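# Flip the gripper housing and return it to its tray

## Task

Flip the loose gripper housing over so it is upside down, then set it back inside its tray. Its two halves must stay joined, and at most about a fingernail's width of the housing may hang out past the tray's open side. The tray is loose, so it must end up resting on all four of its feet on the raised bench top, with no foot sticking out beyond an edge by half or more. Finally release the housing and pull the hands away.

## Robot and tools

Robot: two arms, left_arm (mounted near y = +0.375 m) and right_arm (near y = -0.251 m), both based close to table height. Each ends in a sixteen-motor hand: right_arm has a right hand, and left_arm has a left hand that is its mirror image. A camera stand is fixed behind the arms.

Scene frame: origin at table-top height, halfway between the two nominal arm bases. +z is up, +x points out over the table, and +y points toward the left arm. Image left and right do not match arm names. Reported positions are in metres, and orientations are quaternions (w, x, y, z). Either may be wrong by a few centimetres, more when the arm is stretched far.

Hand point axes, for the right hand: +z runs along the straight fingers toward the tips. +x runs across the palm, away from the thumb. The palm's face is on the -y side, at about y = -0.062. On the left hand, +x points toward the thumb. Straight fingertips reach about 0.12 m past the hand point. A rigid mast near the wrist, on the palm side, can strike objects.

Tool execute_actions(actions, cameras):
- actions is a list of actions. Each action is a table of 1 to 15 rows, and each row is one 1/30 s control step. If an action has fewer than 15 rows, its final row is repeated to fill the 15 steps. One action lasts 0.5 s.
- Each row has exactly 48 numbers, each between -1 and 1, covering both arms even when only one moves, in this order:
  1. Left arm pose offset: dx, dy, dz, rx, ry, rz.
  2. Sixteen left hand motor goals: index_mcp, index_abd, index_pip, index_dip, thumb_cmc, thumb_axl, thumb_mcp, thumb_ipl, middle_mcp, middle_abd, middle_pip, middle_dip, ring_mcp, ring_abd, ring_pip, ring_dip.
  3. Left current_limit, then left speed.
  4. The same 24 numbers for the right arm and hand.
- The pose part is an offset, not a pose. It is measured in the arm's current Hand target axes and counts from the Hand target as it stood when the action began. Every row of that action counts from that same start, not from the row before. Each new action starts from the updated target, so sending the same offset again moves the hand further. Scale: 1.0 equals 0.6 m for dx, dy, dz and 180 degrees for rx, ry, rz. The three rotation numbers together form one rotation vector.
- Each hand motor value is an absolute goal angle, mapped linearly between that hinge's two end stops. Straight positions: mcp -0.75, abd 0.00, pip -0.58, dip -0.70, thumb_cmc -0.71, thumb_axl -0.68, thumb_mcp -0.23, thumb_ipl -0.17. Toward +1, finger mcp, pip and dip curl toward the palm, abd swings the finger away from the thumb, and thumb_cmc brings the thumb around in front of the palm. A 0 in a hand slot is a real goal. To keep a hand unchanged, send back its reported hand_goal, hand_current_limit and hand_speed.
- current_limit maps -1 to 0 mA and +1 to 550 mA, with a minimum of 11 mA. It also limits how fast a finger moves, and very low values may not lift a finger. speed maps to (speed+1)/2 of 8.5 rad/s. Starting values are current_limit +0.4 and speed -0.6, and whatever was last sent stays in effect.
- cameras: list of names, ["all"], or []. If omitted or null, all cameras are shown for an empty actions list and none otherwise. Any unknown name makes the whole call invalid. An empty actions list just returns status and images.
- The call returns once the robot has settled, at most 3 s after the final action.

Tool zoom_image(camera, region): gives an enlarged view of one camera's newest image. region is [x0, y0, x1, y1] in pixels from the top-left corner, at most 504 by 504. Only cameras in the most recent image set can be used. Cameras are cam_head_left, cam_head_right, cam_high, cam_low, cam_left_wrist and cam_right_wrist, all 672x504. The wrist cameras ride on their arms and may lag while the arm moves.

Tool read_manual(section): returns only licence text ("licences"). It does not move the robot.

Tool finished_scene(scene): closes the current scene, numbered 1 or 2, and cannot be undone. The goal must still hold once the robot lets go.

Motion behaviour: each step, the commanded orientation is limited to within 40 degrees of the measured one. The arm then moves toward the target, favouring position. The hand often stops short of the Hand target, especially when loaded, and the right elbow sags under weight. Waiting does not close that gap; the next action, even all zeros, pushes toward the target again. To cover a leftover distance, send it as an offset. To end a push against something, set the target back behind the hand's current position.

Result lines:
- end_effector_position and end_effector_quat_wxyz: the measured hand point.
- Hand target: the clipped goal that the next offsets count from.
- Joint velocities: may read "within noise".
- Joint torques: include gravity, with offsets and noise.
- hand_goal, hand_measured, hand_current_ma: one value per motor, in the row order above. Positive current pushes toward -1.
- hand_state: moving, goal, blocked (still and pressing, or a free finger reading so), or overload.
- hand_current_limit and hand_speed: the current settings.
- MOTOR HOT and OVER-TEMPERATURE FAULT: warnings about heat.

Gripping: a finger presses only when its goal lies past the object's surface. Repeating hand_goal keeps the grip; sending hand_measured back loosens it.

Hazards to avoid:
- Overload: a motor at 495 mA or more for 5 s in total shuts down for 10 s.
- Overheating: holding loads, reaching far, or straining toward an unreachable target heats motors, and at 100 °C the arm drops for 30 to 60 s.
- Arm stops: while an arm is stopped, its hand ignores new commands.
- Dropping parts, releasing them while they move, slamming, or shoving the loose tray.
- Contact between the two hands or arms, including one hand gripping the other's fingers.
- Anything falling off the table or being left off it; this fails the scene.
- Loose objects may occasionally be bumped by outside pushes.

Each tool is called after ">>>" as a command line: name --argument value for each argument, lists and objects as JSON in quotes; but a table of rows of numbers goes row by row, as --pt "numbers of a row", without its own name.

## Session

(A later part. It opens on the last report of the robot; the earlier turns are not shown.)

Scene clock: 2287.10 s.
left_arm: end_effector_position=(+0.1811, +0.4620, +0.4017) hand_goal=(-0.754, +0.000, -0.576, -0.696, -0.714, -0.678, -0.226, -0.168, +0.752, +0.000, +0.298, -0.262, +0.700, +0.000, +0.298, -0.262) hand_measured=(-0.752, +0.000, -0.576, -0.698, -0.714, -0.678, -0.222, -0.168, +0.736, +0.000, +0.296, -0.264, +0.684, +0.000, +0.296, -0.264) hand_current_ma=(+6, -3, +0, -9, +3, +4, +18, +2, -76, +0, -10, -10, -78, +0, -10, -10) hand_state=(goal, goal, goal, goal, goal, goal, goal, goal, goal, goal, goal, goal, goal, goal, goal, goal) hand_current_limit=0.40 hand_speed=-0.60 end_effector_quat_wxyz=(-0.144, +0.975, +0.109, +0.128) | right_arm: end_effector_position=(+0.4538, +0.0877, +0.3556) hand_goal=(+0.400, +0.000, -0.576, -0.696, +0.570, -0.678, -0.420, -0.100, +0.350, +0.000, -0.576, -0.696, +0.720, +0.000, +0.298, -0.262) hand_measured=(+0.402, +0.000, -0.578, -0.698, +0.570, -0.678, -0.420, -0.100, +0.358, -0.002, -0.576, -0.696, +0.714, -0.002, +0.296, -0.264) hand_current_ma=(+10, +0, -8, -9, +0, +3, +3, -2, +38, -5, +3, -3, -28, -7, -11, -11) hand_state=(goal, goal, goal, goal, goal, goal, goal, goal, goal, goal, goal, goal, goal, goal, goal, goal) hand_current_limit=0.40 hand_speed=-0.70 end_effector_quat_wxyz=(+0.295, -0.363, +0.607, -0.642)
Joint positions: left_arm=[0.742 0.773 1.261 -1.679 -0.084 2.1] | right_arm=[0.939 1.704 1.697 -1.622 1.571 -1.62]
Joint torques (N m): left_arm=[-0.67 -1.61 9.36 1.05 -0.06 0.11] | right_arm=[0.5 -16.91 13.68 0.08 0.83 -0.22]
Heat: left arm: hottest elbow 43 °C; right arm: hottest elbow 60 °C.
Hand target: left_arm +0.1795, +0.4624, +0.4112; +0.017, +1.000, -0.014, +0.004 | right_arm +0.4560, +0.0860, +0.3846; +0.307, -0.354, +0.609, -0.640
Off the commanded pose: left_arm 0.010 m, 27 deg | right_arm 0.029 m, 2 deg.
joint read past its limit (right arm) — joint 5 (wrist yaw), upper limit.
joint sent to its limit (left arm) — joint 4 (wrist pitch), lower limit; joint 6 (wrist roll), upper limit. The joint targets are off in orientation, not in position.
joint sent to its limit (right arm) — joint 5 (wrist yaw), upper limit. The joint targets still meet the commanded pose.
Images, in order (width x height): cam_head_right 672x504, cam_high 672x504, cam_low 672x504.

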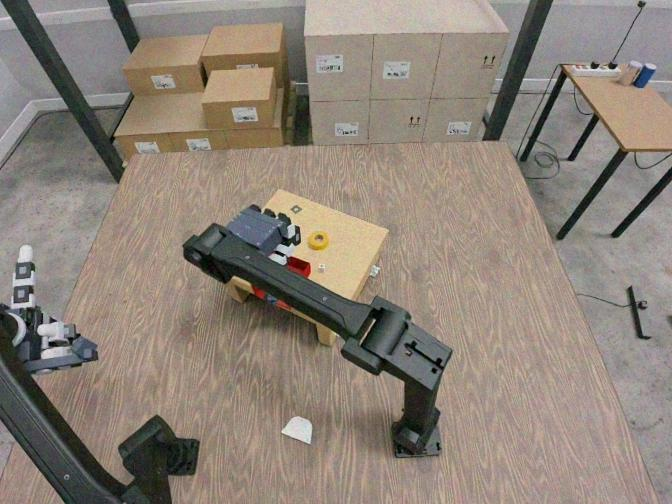

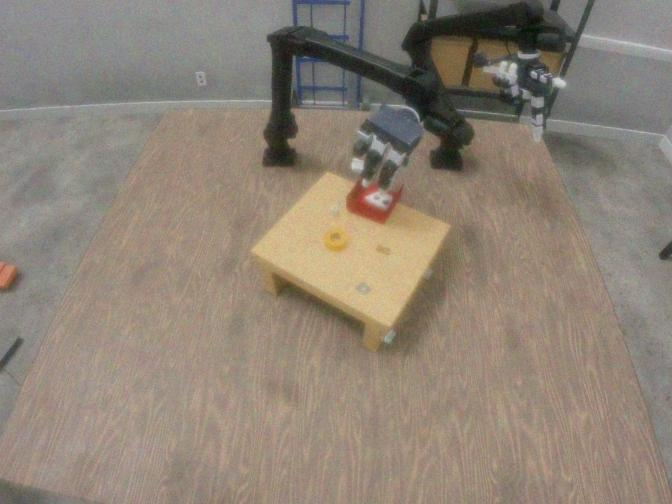

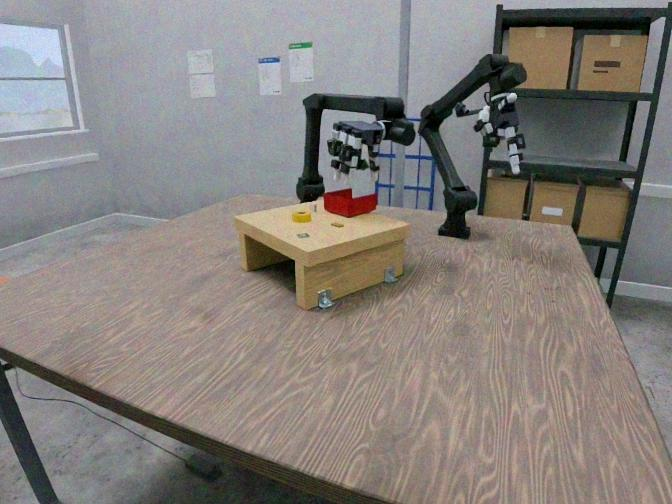

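>>> execute_actions --actions '[[[0,0,0,0,0,0,-0.754,0,-0.576,-0.696,-0.714,-0.678,-0.226,-0.168,0.753,0,0.299,-0.261,0.70,0,0.299,-0.261,0.4,-0.6,0.0612,0.0108,0.0358,-0.0019,0.0109,0,0.40,0,-0.576,-0.696,0.57,-0.678,-0.42,-0.1,0.753,0,0.299,-0.261,0.72,0,0.299,-0.261,0.4,-0.7]],[[0,0,0,0,0,0,-0.754,0,-0.576,-0.696,-0.714,-0.678,-0.226,-0.168,0.753,0,0.299,-0.261,0.70,0,0.299,-0.261,0.4,-0.6,0.06,0.0107,0.0382,-0.0019,0.0109,0,0.40,0,-0.576,-0.696,0.57,-0.678,-0.42,-0.1,0.753,0,0.299,-0.261,0.72,0,0.299,-0.261,0.4,-0.7]],[[0,0,0,0,0,0,-0.754,0,-0.576,-0.696,-0.714,-0.678,-0.226,-0.168,0.753,0,0.299,-0.261,0.70,0,0.299,-0.261,0.4,-0.6,0.0673,0.0118,0.0403,-0.0029,0.0164,0,0.40,0,-0.576,-0.696,0.57,-0.678,-0.42,-0.1,0.753,0,0.299,-0.261,0.72,0,0.299,-0.261,0.4,-0.7]],[[0,0,0,0,0,0,-0.754,0,-0.576,-0.696,-0.714,-0.678,-0.226,-0.168,0.753,0,0.299,-0.261,0.70,0,0.299,-0.261,0.4,-0.6,0.0652,0.0115,0.0438,-0.0029,0.0164,0,0.40,0,-0.576,-0.696,0.57,-0.678,-0.42,-0.1,0.753,0,0.299,-0.261,0.72,0,0.299,-0.261,0.4,-0.7]]]' --cameras '["cam_head_left", "cam_head_right"]'

>>> zoom_image --camera "cam_head_left" --region '[230, 235, 330, 325]'

>>> zoom_image --camera "cam_head_right" --region '[230, 235, 330, 325]'

Scene clock: 2305.93 s.
left_arm: end_effector_position=(+0.1811, +0.4620, +0.4017) hand_goal=(-0.754, +0.000, -0.576, -0.696, -0.714, -0.678, -0.226, -0.168, +0.752, +0.000, +0.298, -0.262, +0.700, +0.000, +0.298, -0.262) hand_measured=(-0.752, +0.000, -0.576, -0.698, -0.714, -0.678, -0.222, -0.168, +0.736, +0.000, +0.296, -0.264, +0.684, +0.000, +0.296, -0.264) hand_current_ma=(+6, -3, +0, -9, +3, +4, +18, +2, -76, +0, -10, -10, -78, +0, -10, -10) hand_state=(goal, goal, goal, goal, goal, goal, goal, goal, goal, goal, goal, goal, goal, goal, goal, goal) hand_current_limit=0.40 hand_speed=-0.60 end_effector_quat_wxyz=(-0.144, +0.975, +0.109, +0.128) | right_arm: end_effector_position=(+0.4391, -0.0914, +0.3623) hand_goal=(+0.400, +0.000, -0.576, -0.696, +0.570, -0.678, -0.420, -0.100, +0.752, +0.000, +0.298, -0.262, +0.720, +0.000, +0.298, -0.262) hand_measured=(+0.402, +0.000, -0.578, -0.698, +0.570, -0.678, -0.420, -0.100, +0.744, -0.002, +0.290, -0.266, +0.714, -0.002, +0.296, -0.264) hand_current_ma=(+10, +0, -6, -9, -3, +3, +3, -2, -33, -5, -29, -13, -25, -7, -11, -11) hand_state=(goal, goal, goal, goal, goal, goal, goal, goal, goal, goal, goal, goal, goal, goal, goal, goal) hand_current_limit=0.40 hand_speed=-0.70 end_effector_quat_wxyz=(+0.220, -0.295, +0.643, -0.672)
Joint positions: left_arm=[0.742 0.773 1.261 -1.679 -0.084 2.1] | right_arm=[0.716 1.43 1.393 -1.631 1.571 -1.587]
Joint torques (N m): left_arm=[-0.62 -1.73 9.46 1.06 -0.06 0.1] | right_arm=[1.14 -12.34 8.84 0.76 0.84 0.09]
Heat: left arm: hottest elbow 43 °C; right arm: hottest elbow 62 °C.
Hand target: left_arm +0.1795, +0.4624, +0.4112; +0.017, +1.000, -0.014, +0.004 | right_arm +0.4377, -0.0939, +0.3701; +0.249, -0.303, +0.642, -0.659
Off the commanded pose: left_arm 0.010 m, 27 deg | right_arm 0.008 m, 4 deg.
joint read past its limit (right arm) — joint 5 (wrist yaw), upper limit.
joint sent to its limit (left arm) — joint 4 (wrist pitch), lower limit; joint 6 (wrist roll), upper limit. The joint targets are off in orientation, not in position.
joint sent to its limit (right arm) — joint 5 (wrist yaw), upper limit. The joint targets are off in orientation, not in position.
Images, in order (width x height): cam_head_left 672x504, cam_head_right 672x504.

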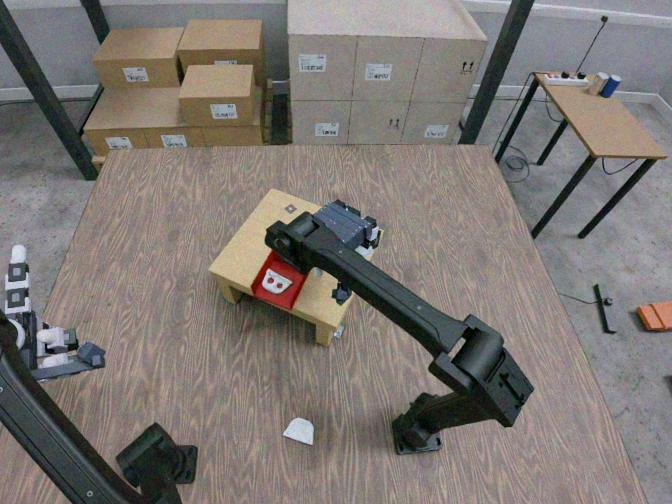

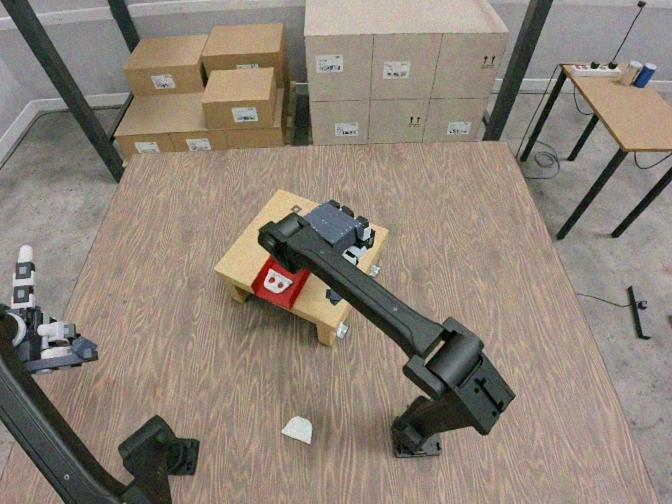

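Scaled by 5.040 from the camera's 672x504 image, which has a finer 960x720 frame.

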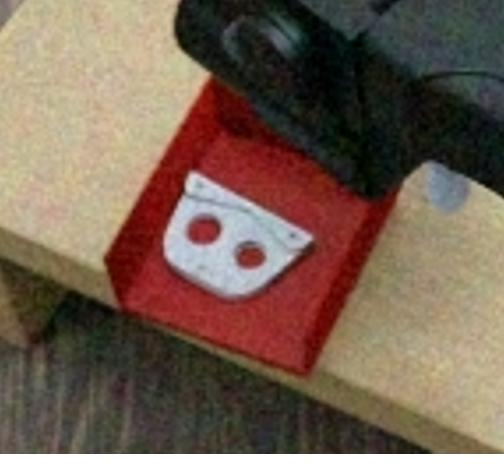

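Scaled by 5.040 from the camera's 672x504 image, which has a finer 960x720 frame.

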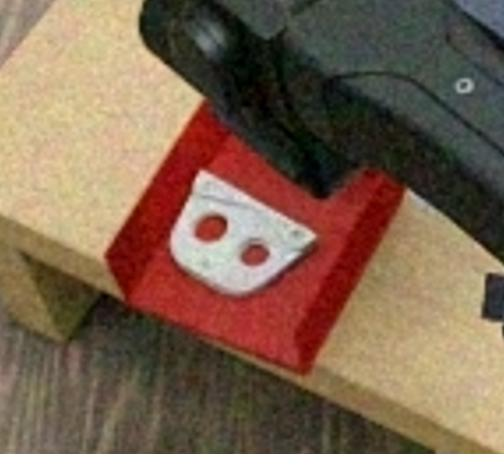

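>>> execute_actions --actions '[[[0,0,0,0,0,0,-0.754,0,-0.576,-0.696,-0.714,-0.678,-0.226,-0.168,0.753,0,0.299,-0.261,0.70,0,0.299,-0.261,0.4,-0.6,-0.0628,-0.0112,-0.0472,0.0029,-0.0164,0,0.42,0,-0.576,-0.696,0.57,-0.678,-0.40,-0.1,0.753,0,0.299,-0.261,0.72,0,0.299,-0.261,0.4,-0.7]],[[0,0,0,0,0,0,-0.754,0,-0.576,-0.696,-0.714,-0.678,-0.226,-0.168,0.753,0,0.299,-0.261,0.70,0,0.299,-0.261,0.4,-0.6,-0.0652,-0.0115,-0.0438,0.0029,-0.0164,0,0.42,0,-0.576,-0.696,0.57,-0.678,-0.40,-0.1,0.753,0,0.299,-0.261,0.72,0,0.299,-0.261,0.4,-0.7]],[[0,0,0,0,0,0,-0.754,0,-0.576,-0.696,-0.714,-0.678,-0.226,-0.168,0.753,0,0.299,-0.261,0.70,0,0.299,-0.261,0.4,-0.6,-0.0587,-0.0103,-0.0402,0.0019,-0.0109,0,0.42,0,-0.576,-0.696,0.57,-0.678,-0.40,-0.1,0.753,0,0.299,-0.261,0.72,0,0.299,-0.261,0.4,-0.7]],[[0,0,0,0,0,0,-0.754,0,-0.576,-0.696,-0.714,-0.678,-0.226,-0.168,0.753,0,0.299,-0.261,0.70,0,0.299,-0.261,0.4,-0.6,-0.041,-0.0107,-0.0382,0.0019,-0.0109,0,0.42,0,-0.576,-0.696,0.57,-0.678,-0.40,-0.1,0.753,0,0.299,-0.261,0.72,0,0.299,-0.261,0.4,-0.7]]]' --cameras '["cam_high", "cam_low"]'

>>> zoom_image --camera "cam_high" --region '[335, 145, 425, 230]'

Scene clock: 2351.23 s.
left_arm: end_effector_position=(+0.1811, +0.4620, +0.4017) hand_goal=(-0.754, +0.000, -0.576, -0.696, -0.714, -0.678, -0.226, -0.168, +0.752, +0.000, +0.298, -0.262, +0.700, +0.000, +0.298, -0.262) hand_measured=(-0.752, +0.000, -0.576, -0.698, -0.714, -0.678, -0.222, -0.168, +0.736, +0.000, +0.296, -0.264, +0.684, +0.000, +0.296, -0.264) hand_current_ma=(+6, -3, +0, -9, +3, +4, +18, +2, -76, +0, -10, -10, -78, +0, -10, -10) hand_state=(goal, goal, goal, goal, goal, goal, goal, goal, goal, goal, goal, goal, goal, goal, goal, goal) hand_current_limit=0.40 hand_speed=-0.60 end_effector_quat_wxyz=(-0.144, +0.975, +0.109, +0.128) | right_arm: end_effector_position=(+0.4426, +0.0670, +0.3716) hand_goal=(+0.420, +0.000, -0.576, -0.696, +0.570, -0.678, -0.400, -0.100, +0.752, +0.000, +0.298, -0.262, +0.720, +0.000, +0.298, -0.262) hand_measured=(+0.420, +0.000, -0.578, -0.698, +0.570, -0.678, -0.400, -0.100, +0.744, -0.002, +0.290, -0.266, +0.714, -0.002, +0.296, -0.264) hand_current_ma=(+3, +0, -6, -9, -3, +3, -1, -2, -33, -5, -29, -13, -25, -7, -11, -11) hand_state=(goal, goal, goal, goal, goal, goal, goal, goal, goal, goal, goal, goal, goal, goal, goal, goal) hand_current_limit=0.40 hand_speed=-0.70 end_effector_quat_wxyz=(+0.295, -0.360, +0.609, -0.643)
Joint positions: left_arm=[0.742 0.773 1.261 -1.679 -0.084 2.1] | right_arm=[0.934 1.639 1.657 -1.633 1.571 -1.63]
Joint torques (N m): left_arm=[-0.73 -1.9 9.46 1.09 -0.05 0.11] | right_arm=[1.08 -12.81 13.78 0.47 0.74 -0.21]
Heat: left arm: hottest elbow 43 °C; right arm: hottest elbow 60 °C.
Hand target: left_arm +0.1795, +0.4624, +0.4112; +0.017, +1.000, -0.014, +0.004 | right_arm +0.4493, +0.0768, +0.3856; +0.307, -0.354, +0.609, -0.640
Off the commanded pose: left_arm 0.010 m, 27 deg | right_arm 0.018 m, 2 deg.
joint read past its limit (right arm) — joint 5 (wrist yaw), upper limit.
joint sent to its limit (left arm) — joint 4 (wrist pitch), lower limit; joint 6 (wrist roll), upper limit. The joint targets are off in orientation, not in position.
joint sent to its limit (right arm) — joint 5 (wrist yaw), upper limit. The joint targets still meet the commanded pose.
Images, in order (width x height): cam_high 672x504, cam_low 672x504.

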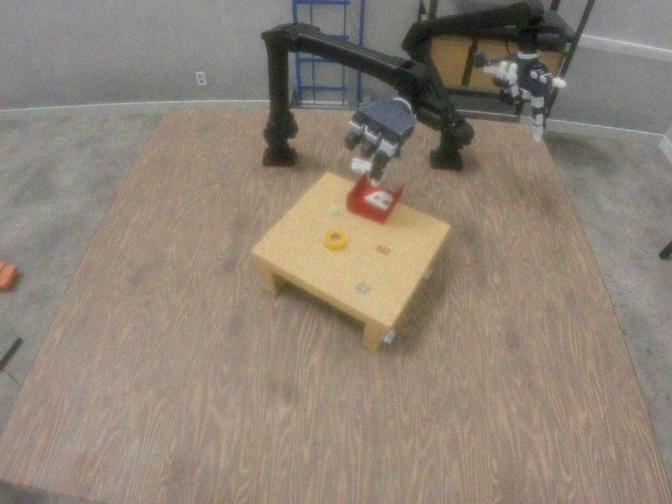

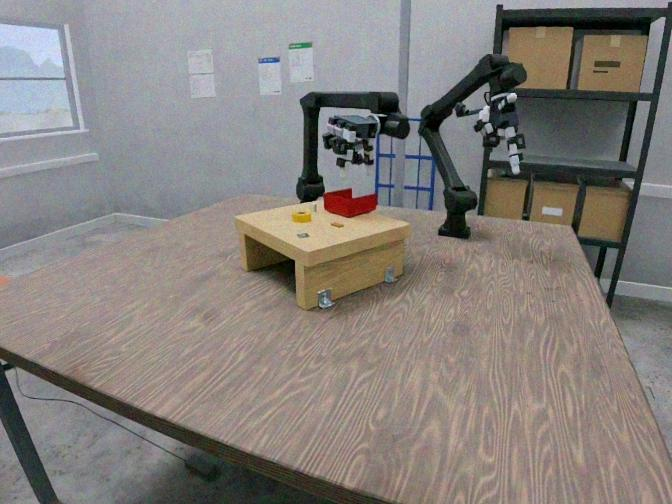

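Scaled by 5.600 from the camera's 672x504 image, which has a finer 960x720 frame.

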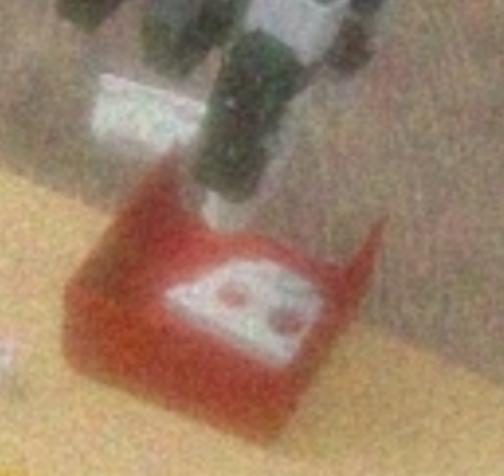

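>>> execute_actions --actions '[]' --cameras '["cam_head_left"]'

Scene clock: 2389.30 s.
left_arm: end_effector_position=(+0.1811, +0.4620, +0.4017) hand_goal=(-0.754, +0.000, -0.576, -0.696, -0.714, -0.678, -0.226, -0.168, +0.752, +0.000, +0.298, -0.262, +0.700, +0.000, +0.298, -0.262) hand_measured=(-0.752, +0.000, -0.576, -0.698, -0.714, -0.678, -0.222, -0.168, +0.736, +0.000, +0.296, -0.264, +0.684, +0.000, +0.296, -0.264) hand_current_ma=(+6, -3, +0, -9, +3, +4, +18, +2, -76, +0, -10, -10, -78, +0, -10, -10) hand_state=(goal, goal, goal, goal, goal, goal, goal, goal, goal, goal, goal, goal, goal, goal, goal, goal) hand_current_limit=0.40 hand_speed=-0.60 end_effector_quat_wxyz=(-0.144, +0.975, +0.109, +0.128) | right_arm: end_effector_position=(+0.4426, +0.0670, +0.3716) hand_goal=(+0.420, +0.000, -0.576, -0.696, +0.570, -0.678, -0.400, -0.100, +0.752, +0.000, +0.298, -0.262, +0.720, +0.000, +0.298, -0.262) hand_measured=(+0.420, +0.000, -0.578, -0.698, +0.570, -0.678, -0.400, -0.100, +0.744, -0.002, +0.290, -0.266, +0.714, -0.002, +0.296, -0.264) hand_current_ma=(+3, +0, -6, -9, -3, +3, -1, -2, -33, -5, -29, -13, -25, -7, -11, -11) hand_state=(goal, goal, goal, goal, goal, goal, goal, goal, goal, goal, goal, goal, goal, goal, goal, goal) hand_current_limit=0.40 hand_speed=-0.70 end_effector_quat_wxyz=(+0.295, -0.360, +0.609, -0.643)
Joint positions: left_arm=[0.742 0.773 1.261 -1.679 -0.084 2.1] | right_arm=[0.934 1.639 1.657 -1.633 1.571 -1.63]
Joint velocities: within noise
Joint torques (N m): left_arm=[-0.5 -1.96 9.37 1.07 -0.07 0.1] | right_arm=[0.85 -12.86 13.86 0.65 0.76 -0.18]
Heat: left arm: hottest elbow 43 °C; right arm: hottest elbow 70 °C.
Hand target: left_arm +0.1795, +0.4624, +0.4112; +0.017, +1.000, -0.014, +0.004 | right_arm +0.4493, +0.0768, +0.3856; +0.307, -0.354, +0.609, -0.640
Off the commanded pose: left_arm 0.010 m, 27 deg | right_arm 0.018 m, 2 deg.
joint read past its limit (right arm) — joint 5 (wrist yaw), upper limit.
Images, in order (width x height): cam_head_left 672x504.

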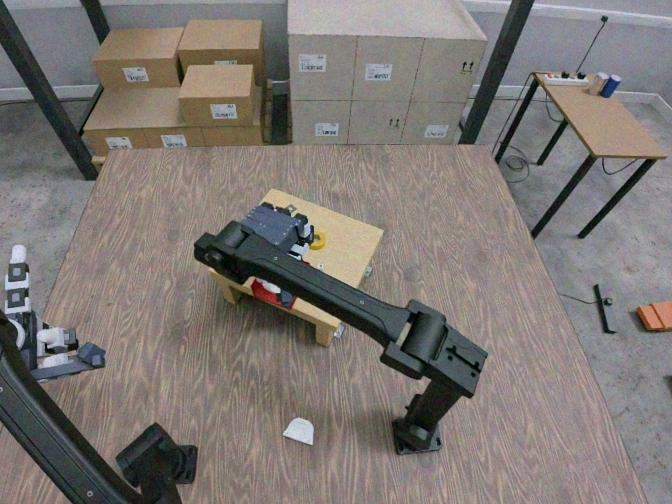

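>>> execute_actions --actions '[[[0,0,0,0,0,0,-0.754,0,-0.576,-0.696,-0.714,-0.678,-0.226,-0.168,0.753,0,0.299,-0.261,0.70,0,0.299,-0.261,0.4,-0.6,-0.027,0.06,0,0,0,0,0.42,0,-0.576,-0.696,0.57,-0.678,-0.40,-0.1,0.753,0,0.299,-0.261,0.72,0,0.299,-0.261,0.4,-0.7]],[[0,0,0,0,0,0,-0.754,0,-0.576,-0.696,-0.714,-0.678,-0.226,-0.168,0.753,0,0.299,-0.261,0.70,0,0.299,-0.261,0.4,-0.6,-0.006,0.06,0,0,0,0,0.42,0,-0.576,-0.696,0.57,-0.678,-0.40,-0.1,0.753,0,0.299,-0.261,0.72,0,0.299,-0.261,0.4,-0.7]]]' --cameras '["cam_head_left", "cam_high"]'

Scene clock: 2404.30 s.
left_arm: end_effector_position=(+0.1811, +0.4620, +0.4017) hand_goal=(-0.754, +0.000, -0.576, -0.696, -0.714, -0.678, -0.226, -0.168, +0.752, +0.000, +0.298, -0.262, +0.700, +0.000, +0.298, -0.262) hand_measured=(-0.752, +0.000, -0.576, -0.698, -0.714, -0.678, -0.222, -0.168, +0.736, +0.000, +0.296, -0.264, +0.684, +0.000, +0.296, -0.264) hand_current_ma=(+6, -3, +0, -9, +3, +4, +18, +2, -76, +0, -10, -10, -78, +0, -10, -10) hand_state=(goal, goal, goal, goal, goal, goal, goal, goal, goal, goal, goal, goal, goal, goal, goal, goal) hand_current_limit=0.40 hand_speed=-0.60 end_effector_quat_wxyz=(-0.144, +0.975, +0.109, +0.128) | right_arm: end_effector_position=(+0.4539, +0.0832, +0.3157) hand_goal=(+0.420, +0.000, -0.576, -0.696, +0.570, -0.678, -0.400, -0.100, +0.752, +0.000, +0.298, -0.262, +0.720, +0.000, +0.298, -0.262) hand_measured=(+0.420, +0.000, -0.578, -0.698, +0.570, -0.678, -0.400, -0.100, +0.744, -0.002, +0.290, -0.266, +0.714, -0.002, +0.296, -0.264) hand_current_ma=(+3, +0, -6, -9, -3, +3, -1, -2, -33, -5, -29, -13, -25, -7, -11, -11) hand_state=(goal, goal, goal, goal, goal, goal, goal, goal, goal, goal, goal, goal, goal, goal, goal, goal) hand_current_limit=0.40 hand_speed=-0.70 end_effector_quat_wxyz=(+0.296, -0.359, +0.609, -0.642)
Joint positions: left_arm=[0.742 0.773 1.261 -1.679 -0.084 2.1] | right_arm=[0.934 1.708 1.598 -1.555 1.571 -1.577]
Joint torques (N m): left_arm=[-0.5 -1.61 9.39 1.06 -0.05 0.09] | right_arm=[1.2 -14.33 9.05 1.21 0.79 0.08]
Heat: left arm: hottest elbow 43 °C; right arm: hottest elbow 72 °C.
Hand target: left_arm +0.1795, +0.4624, +0.4112; +0.017, +1.000, -0.014, +0.004 | right_arm +0.4577, +0.0880, +0.3122; +0.307, -0.354, +0.609, -0.640
Off the commanded pose: left_arm 0.010 m, 27 deg | right_arm 0.007 m, 1 deg.
joint read past its limit (right arm) — joint 5 (wrist yaw), upper limit.
joint sent to its limit (left arm) — joint 4 (wrist pitch), lower limit; joint 6 (wrist roll), upper limit. The joint targets are off in orientation, not in position.
joint sent to its limit (right arm) — joint 5 (wrist yaw), upper limit. The joint targets still meet the commanded pose.
Images, in order (width x height): cam_head_left 672x504, cam_high 672x504.

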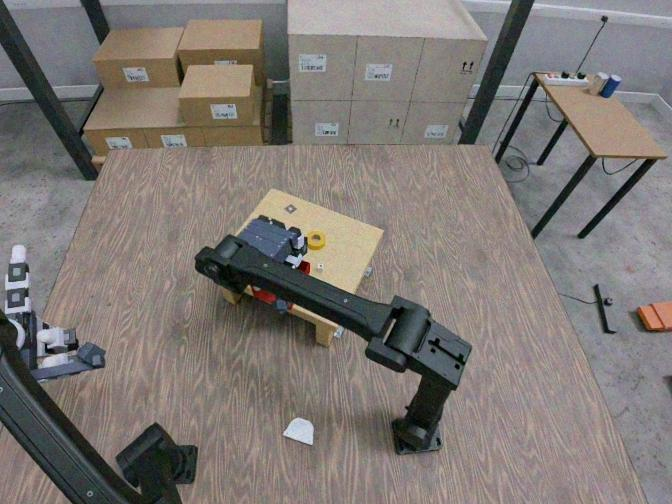

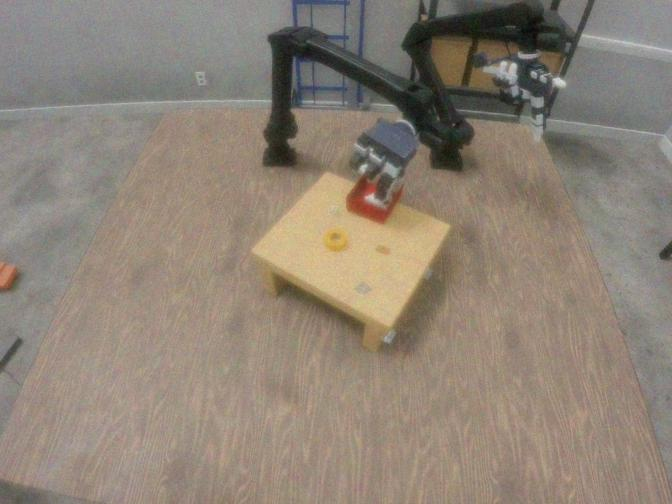

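>>> execute_actions --actions '[[[0,0,0,0,0,0,-0.754,0,-0.576,-0.696,-0.714,-0.678,-0.226,-0.168,0.753,0,0.299,-0.261,0.70,0,0.299,-0.261,0.4,-0.6,0.004,0.05,0,0,0,0,0.42,0,-0.576,-0.696,0.57,-0.678,-0.40,-0.1,0.753,0,0.299,-0.261,0.72,0,0.299,-0.261,0.4,-0.7]]]' --cameras '["cam_high", "cam_right_wrist"]'

>>> zoom_image --camera "cam_high" --region '[320, 110, 450, 240]'

Scene clock: 2411.87 s.
left_arm: end_effector_position=(+0.1811, +0.4620, +0.4017) hand_goal=(-0.754, +0.000, -0.576, -0.696, -0.714, -0.678, -0.226, -0.168, +0.752, +0.000, +0.298, -0.262, +0.700, +0.000, +0.298, -0.262) hand_measured=(-0.752, +0.000, -0.576, -0.698, -0.714, -0.678, -0.222, -0.168, +0.736, +0.000, +0.296, -0.264, +0.684, +0.000, +0.296, -0.264) hand_current_ma=(+6, -3, +0, -9, +3, +4, +18, +2, -76, +0, -10, -10, -78, +0, -10, -10) hand_state=(goal, goal, goal, goal, goal, goal, goal, goal, goal, goal, goal, goal, goal, goal, goal, goal) hand_current_limit=0.40 hand_speed=-0.60 end_effector_quat_wxyz=(-0.144, +0.975, +0.109, +0.128) | right_arm: end_effector_position=(+0.4515, +0.0797, +0.2861) hand_goal=(+0.420, +0.000, -0.576, -0.696, +0.570, -0.678, -0.400, -0.100, +0.752, +0.000, +0.298, -0.262, +0.720, +0.000, +0.298, -0.262) hand_measured=(+0.420, +0.000, -0.578, -0.698, +0.570, -0.678, -0.400, -0.100, +0.744, -0.002, +0.290, -0.266, +0.714, -0.002, +0.296, -0.264) hand_current_ma=(+3, +0, -6, -9, -3, +3, -1, -2, -33, -5, -28, -13, -25, -7, -11, -11) hand_state=(goal, goal, goal, goal, goal, goal, goal, goal, goal, goal, goal, goal, goal, goal, goal, goal) hand_current_limit=0.40 hand_speed=-0.70 end_effector_quat_wxyz=(+0.296, -0.359, +0.609, -0.642)
Joint positions: left_arm=[0.742 0.773 1.261 -1.679 -0.084 2.1] | right_arm=[0.934 1.716 1.529 -1.516 1.571 -1.539]
Joint torques (N m): left_arm=[-0.44 -1.61 9.35 1.1 -0.06 0.11] | right_arm=[1.14 -14.15 9.03 1.13 0.81 0.13]
Heat: left arm: hottest elbow 43 °C; right arm: hottest elbow 68 °C.
Hand target: left_arm +0.1795, +0.4624, +0.4112; +0.017, +1.000, -0.014, +0.004 | right_arm +0.4553, +0.0840, +0.2825; +0.307, -0.354, +0.609, -0.640
Off the commanded pose: left_arm 0.010 m, 27 deg | right_arm 0.007 m, 1 deg.
joint read past its limit (right arm) — joint 5 (wrist yaw), upper limit.
joint sent to its limit (left arm) — joint 4 (wrist pitch), lower limit; joint 6 (wrist roll), upper limit. The joint targets are off in orientation, not in position.
joint sent to its limit (right arm) — joint 5 (wrist yaw), upper limit. The joint targets still meet the commanded pose.
camera_calibration:
cam_right_wrist: T_world_to_cam=[[0.399391, 0.58323, -0.70734, 0.00962803], [-0.307545, 0.812073, 0.495936, -0.111463], [0.863657, 0.0194669, 0.503704, -0.412452], [0, 0, 0, 1]] pos_world=[0.318091, 0.0929303, 0.269843]
Images, in order (width x height): cam_high 672x504, cam_right_wrist 672x504.

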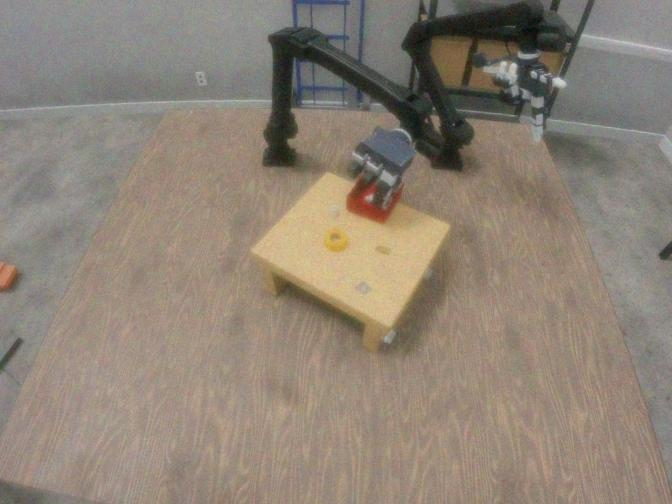

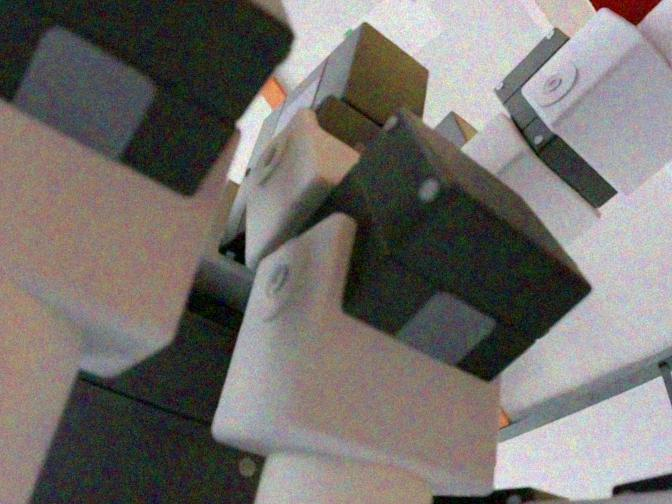

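Scaled by 3.877 from the camera's 672x504 image, which has a finer 960x720 frame.

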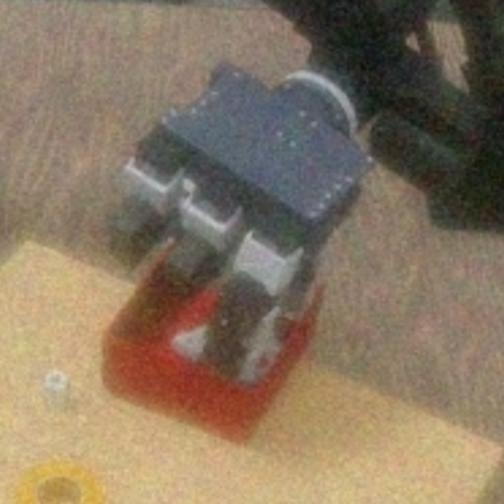

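>>> execute_actions --actions '[[[0,0,0,0,0,0,-0.754,0,-0.576,-0.696,-0.714,-0.678,-0.226,-0.168,0.753,0,0.299,-0.261,0.70,0,0.299,-0.261,0.4,-0.6,-0.004,0.055,0,0,0,0,0.42,0,-0.576,-0.696,0.57,-0.678,-0.40,-0.1,0.753,0,0.299,-0.261,0.72,0,0.299,-0.261,0.4,-0.7]]]' --cameras '["cam_high", "cam_head_left"]'

>>> zoom_image --camera "cam_high" --region '[320, 130, 420, 230]'

Scene clock: 2423.63 s.
left_arm: end_effector_position=(+0.1811, +0.4620, +0.4017) hand_goal=(-0.754, +0.000, -0.576, -0.696, -0.714, -0.678, -0.226, -0.168, +0.752, +0.000, +0.298, -0.262, +0.700, +0.000, +0.298, -0.262) hand_measured=(-0.752, +0.000, -0.576, -0.698, -0.714, -0.678, -0.222, -0.168, +0.736, +0.000, +0.296, -0.264, +0.684, +0.000, +0.296, -0.264) hand_current_ma=(+6, -3, +0, -9, +3, +4, +18, +2, -76, +0, -10, -10, -78, +0, -10, -10) hand_state=(goal, goal, goal, goal, goal, goal, goal, goal, goal, goal, goal, goal, goal, goal, goal, goal) hand_current_limit=0.40 hand_speed=-0.60 end_effector_quat_wxyz=(-0.144, +0.975, +0.109, +0.128) | right_arm: end_effector_position=(+0.4536, +0.0826, +0.2758) hand_goal=(+0.420, +0.000, -0.576, -0.696, +0.570, -0.678, -0.400, -0.100, +0.752, +0.000, +0.298, -0.262, +0.720, +0.000, +0.298, -0.262) hand_measured=(+0.416, +0.002, -0.590, -0.698, +0.576, -0.678, -0.404, -0.102, +0.744, -0.002, +0.290, -0.266, +0.714, -0.002, +0.296, -0.264) hand_current_ma=(-20, +10, -56, -9, +20, +3, -18, -7, -33, -5, -28, -13, -25, -7, -11, -11) hand_state=(goal, goal, goal, goal, goal, goal, goal, goal, goal, goal, goal, goal, goal, goal, goal, goal) hand_current_limit=0.40 hand_speed=-0.70 end_effector_quat_wxyz=(+0.316, -0.340, +0.619, -0.633)
Joint positions: left_arm=[0.742 0.773 1.261 -1.679 -0.084 2.1] | right_arm=[0.934 1.717 1.499 -1.481 1.572 -1.482]
Joint torques (N m): left_arm=[-0.73 -1.61 9.37 1.1 -0.07 0.11] | right_arm=[0.97 -12.04 6.82 1.24 0.74 0.04]
Heat: left arm: hottest elbow 43 °C; right arm: hottest elbow 65 °C.
Hand target: left_arm +0.1795, +0.4624, +0.4112; +0.017, +1.000, -0.014, +0.004 | right_arm +0.4554, +0.0837, +0.2494; +0.307, -0.354, +0.609, -0.640
Off the commanded pose: left_arm 0.010 m, 27 deg | right_arm 0.027 m, 2 deg.
joint read past its limit (right arm) — joint 5 (wrist yaw), upper limit.
joint sent to its limit (left arm) — joint 4 (wrist pitch), lower limit; joint 6 (wrist roll), upper limit. The joint targets are off in orientation, not in position.
joint sent to its limit (right arm) — joint 5 (wrist yaw), upper limit. The joint targets still meet the commanded pose.
Images, in order (width x height): cam_head_left 672x504, cam_high 672x504.

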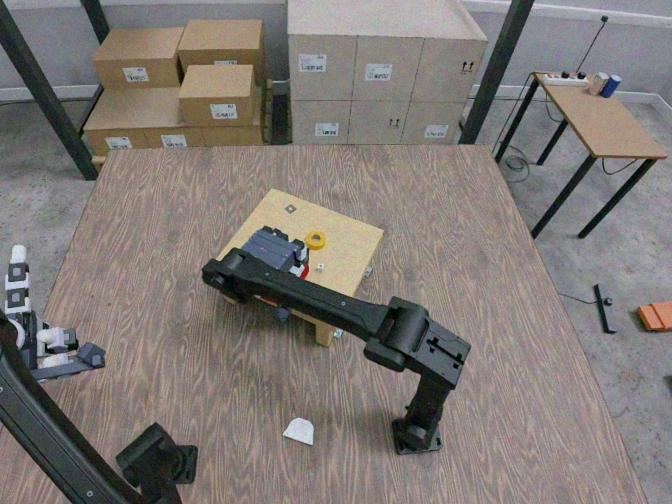

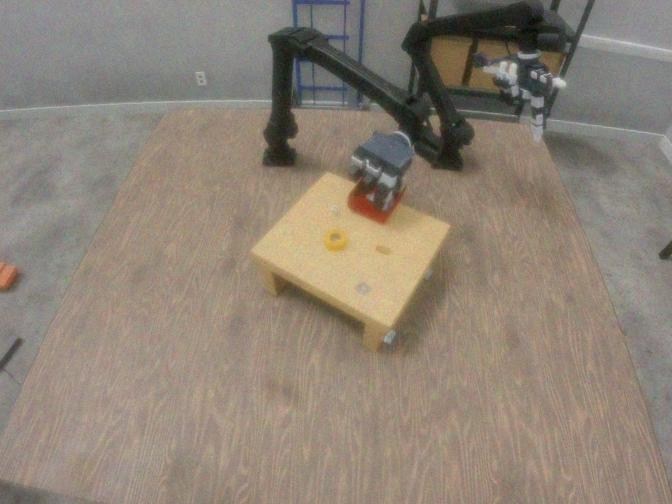

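Scaled by 5.040 from the camera's 672x504 image, which has a finer 960x720 frame.

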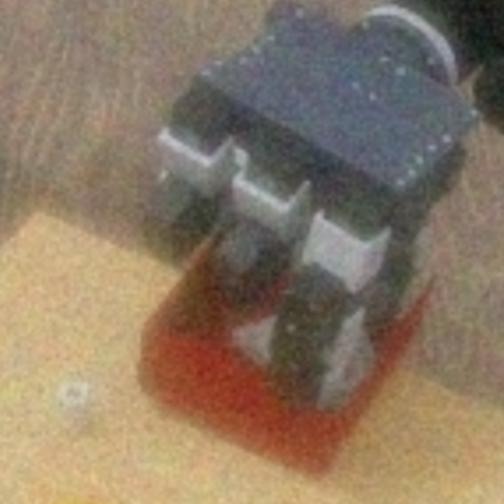

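>>> execute_actions --actions '[[[0,0,0,0,0,0,-0.754,0,-0.576,-0.696,-0.714,-0.678,-0.226,-0.168,0.753,0,0.299,-0.261,0.70,0,0.299,-0.261,0.4,-0.6,0.006,-0.065,0.008,0,0,0,0.38,0,-0.576,-0.696,0.57,-0.678,-0.40,-0.1,0.753,0,0.299,-0.261,0.72,0,0.299,-0.261,0.4,-0.7]],[[0,0,0,0,0,0,-0.754,0,-0.576,-0.696,-0.714,-0.678,-0.226,-0.168,0.753,0,0.299,-0.261,0.70,0,0.299,-0.261,0.4,-0.6,-0.004,0.055,0.004,0,0,0,0.38,0,-0.576,-0.696,0.57,-0.678,-0.40,-0.1,0.753,0,0.299,-0.261,0.72,0,0.299,-0.261,0.4,-0.7]]]' --cameras '["cam_high"]'

>>> zoom_image --camera "cam_high" --region '[320, 130, 420, 230]'

Scene clock: 2446.73 s.
left_arm: end_effector_position=(+0.1811, +0.4620, +0.4017) hand_goal=(-0.754, +0.000, -0.576, -0.696, -0.714, -0.678, -0.226, -0.168, +0.752, +0.000, +0.298, -0.262, +0.700, +0.000, +0.298, -0.262) hand_measured=(-0.752, +0.000, -0.576, -0.698, -0.714, -0.678, -0.222, -0.168, +0.736, +0.000, +0.296, -0.264, +0.684, +0.000, +0.296, -0.264) hand_current_ma=(+6, -3, +0, -9, +3, +4, +18, +2, -76, +0, -10, -10, -78, +0, -10, -10) hand_state=(goal, goal, goal, goal, goal, goal, goal, goal, goal, goal, goal, goal, goal, goal, goal, goal) hand_current_limit=0.40 hand_speed=-0.60 end_effector_quat_wxyz=(-0.144, +0.975, +0.109, +0.128) | right_arm: end_effector_position=(+0.4528, +0.0811, +0.2770) hand_goal=(+0.380, +0.000, -0.576, -0.696, +0.570, -0.678, -0.400, -0.100, +0.752, +0.000, +0.298, -0.262, +0.720, +0.000, +0.298, -0.262) hand_measured=(+0.390, +0.002, -0.578, -0.698, +0.574, -0.678, -0.402, -0.102, +0.744, -0.002, +0.290, -0.266, +0.714, -0.002, +0.296, -0.264) hand_current_ma=(+44, +10, -11, -8, +17, +3, -7, -7, -33, -5, -28, -13, -25, -7, -11, -11) hand_state=(goal, goal, goal, goal, goal, goal, goal, goal, goal, goal, goal, goal, goal, goal, goal, goal) hand_current_limit=0.40 hand_speed=-0.70 end_effector_quat_wxyz=(+0.309, -0.346, +0.616, -0.637)
Joint positions: left_arm=[0.742 0.773 1.261 -1.679 -0.084 2.1] | right_arm=[0.933 1.718 1.504 -1.49 1.572 -1.498]
Joint torques (N m): left_arm=[-0.79 -1.73 9.33 1.09 -0.06 0.11] | right_arm=[-0.15 -11.75 7.6 1.22 0.72 0.1]
Heat: left arm: hottest elbow 43 °C; right arm: hottest elbow 60 °C.
Hand target: left_arm +0.1795, +0.4624, +0.4112; +0.017, +1.000, -0.014, +0.004 | right_arm +0.4608, +0.0791, +0.2555; +0.307, -0.354, +0.608, -0.640
Off the commanded pose: left_arm 0.010 m, 27 deg | right_arm 0.023 m, 1 deg.
joint read past its limit (right arm) — joint 5 (wrist yaw), upper limit.
joint sent to its limit (left arm) — joint 4 (wrist pitch), lower limit; joint 6 (wrist roll), upper limit. The joint targets are off in orientation, not in position.
joint sent to its limit (right arm) — joint 5 (wrist yaw), upper limit. The joint targets still meet the commanded pose.
Images, in order (width x height): cam_high 672x504.

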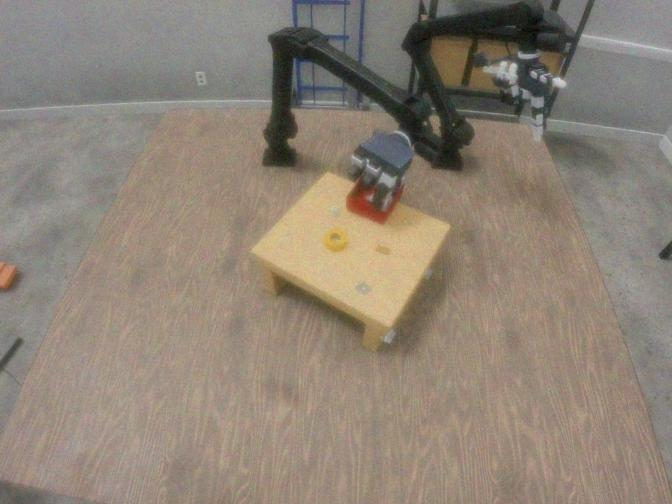

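Scaled by 5.040 from the camera's 672x504 image, which has a finer 960x720 frame.

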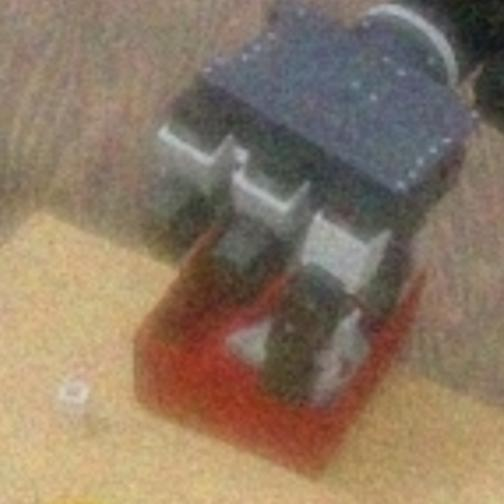

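>>> execute_actions --actions '[[[0,0,0,0,0,0,-0.754,0,-0.576,-0.696,-0.714,-0.678,-0.226,-0.168,0.753,0,0.299,-0.261,0.70,0,0.299,-0.261,0.4,-0.6,0.008,-0.08,0.01,0,0,0,0.38,0,-0.576,-0.696,0.57,-0.678,-0.40,-0.1,0.753,0,0.299,-0.261,0.72,0,0.299,-0.261,0.4,-0.7]],[[0,0,0,0,0,0,-0.754,0,-0.576,-0.696,-0.714,-0.678,-0.226,-0.168,0.753,0,0.299,-0.261,0.70,0,0.299,-0.261,0.4,-0.6,-0.001,0.012,0.004,0,0,0,0.38,0,-0.576,-0.696,0.57,-0.678,-0.40,-0.1,0.753,0,0.299,-0.261,0.72,0,0.299,-0.261,0.4,-0.7]]]' --cameras '["cam_high"]'

>>> zoom_image --camera "cam_high" --region '[320, 130, 420, 230]'

Scene clock: 2490.03 s.
left_arm: end_effector_position=(+0.1811, +0.4620, +0.4017) hand_goal=(-0.754, +0.000, -0.576, -0.696, -0.714, -0.678, -0.226, -0.168, +0.752, +0.000, +0.298, -0.262, +0.700, +0.000, +0.298, -0.262) hand_measured=(-0.752, +0.000, -0.576, -0.698, -0.714, -0.678, -0.222, -0.168, +0.736, +0.000, +0.296, -0.264, +0.684, +0.000, +0.296, -0.264) hand_current_ma=(+6, -3, +0, -9, +3, +4, +18, +2, -76, +0, -10, -10, -78, +0, -10, -10) hand_state=(goal, goal, goal, goal, goal, goal, goal, goal, goal, goal, goal, goal, goal, goal, goal, goal) hand_current_limit=0.40 hand_speed=-0.60 end_effector_quat_wxyz=(-0.144, +0.975, +0.109, +0.128) | right_arm: end_effector_position=(+0.4584, +0.0724, +0.2825) hand_goal=(+0.380, +0.000, -0.576, -0.696, +0.570, -0.678, -0.400, -0.100, +0.752, +0.000, +0.298, -0.262, +0.720, +0.000, +0.298, -0.262) hand_measured=(+0.392, +0.000, -0.574, -0.696, +0.572, -0.678, -0.400, -0.102, +0.744, -0.002, +0.290, -0.266, +0.714, -0.002, +0.296, -0.264) hand_current_ma=(+48, -1, +11, +0, +7, +3, -5, -10, -33, -5, -28, -13, -25, -7, -11, -11) hand_state=(goal, goal, goal, goal, goal, goal, goal, goal, goal, goal, goal, goal, goal, goal, goal, goal) hand_current_limit=0.40 hand_speed=-0.70 end_effector_quat_wxyz=(+0.294, -0.349, +0.614, -0.644)
Joint positions: left_arm=[0.742 0.773 1.261 -1.679 -0.084 2.1] | right_arm=[0.915 1.718 1.52 -1.5 1.572 -1.533]
Joint torques (N m): left_arm=[-0.62 -1.61 9.42 0.99 -0.06 0.1] | right_arm=[-0.21 -15.09 12.48 0.35 0.74 -0.23]
Heat: left arm: hottest elbow 43 °C; right arm: hottest elbow 56 °C.
Hand target: left_arm +0.1795, +0.4624, +0.4112; +0.017, +1.000, -0.014, +0.004 | right_arm +0.4670, +0.0738, +0.2966; +0.307, -0.354, +0.609, -0.640
Off the commanded pose: left_arm 0.010 m, 27 deg | right_arm 0.016 m, 2 deg.
joint read past its limit (right arm) — joint 5 (wrist yaw), upper limit.
joint sent to its limit (left arm) — joint 4 (wrist pitch), lower limit; joint 6 (wrist roll), upper limit. The joint targets are off in orientation, not in position.
joint sent to its limit (right arm) — joint 5 (wrist yaw), upper limit. The joint targets are off in orientation, not in position.
Images, in order (width x height): cam_high 672x504.

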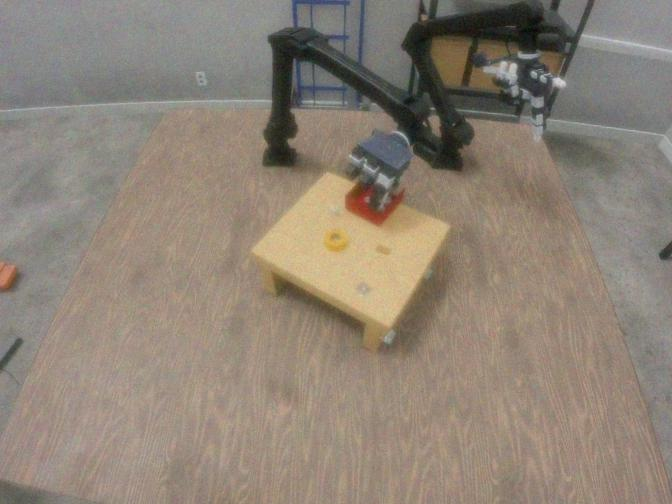

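Scaled by 5.040 from the camera's 672x504 image, which has a finer 960x720 frame.

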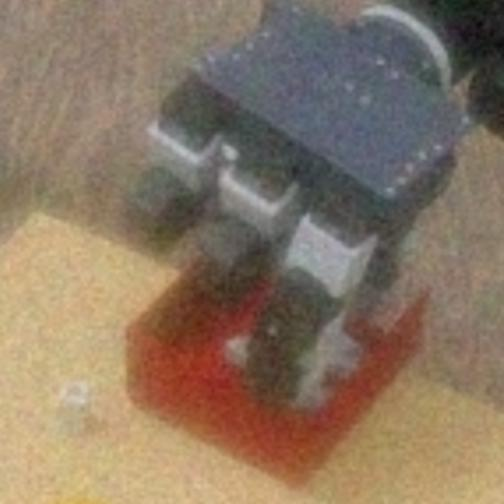

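>>> zoom_image --camera "cam_high" --region '[340, 175, 410, 230]'

>>> zoom_image --camera "cam_low" --region '[260, 130, 400, 235]'

Scaled by 7.200 from the camera's 672x504 image, which has a finer 960x720 frame.

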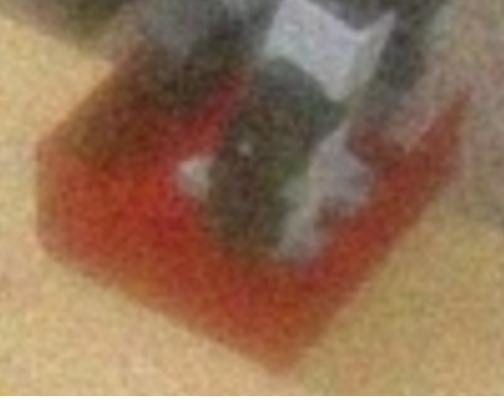

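This scene's latest camera images include none from cam_low. They are from: cam_high. cam_low's image comes with the result of a call that names it in "cameras".


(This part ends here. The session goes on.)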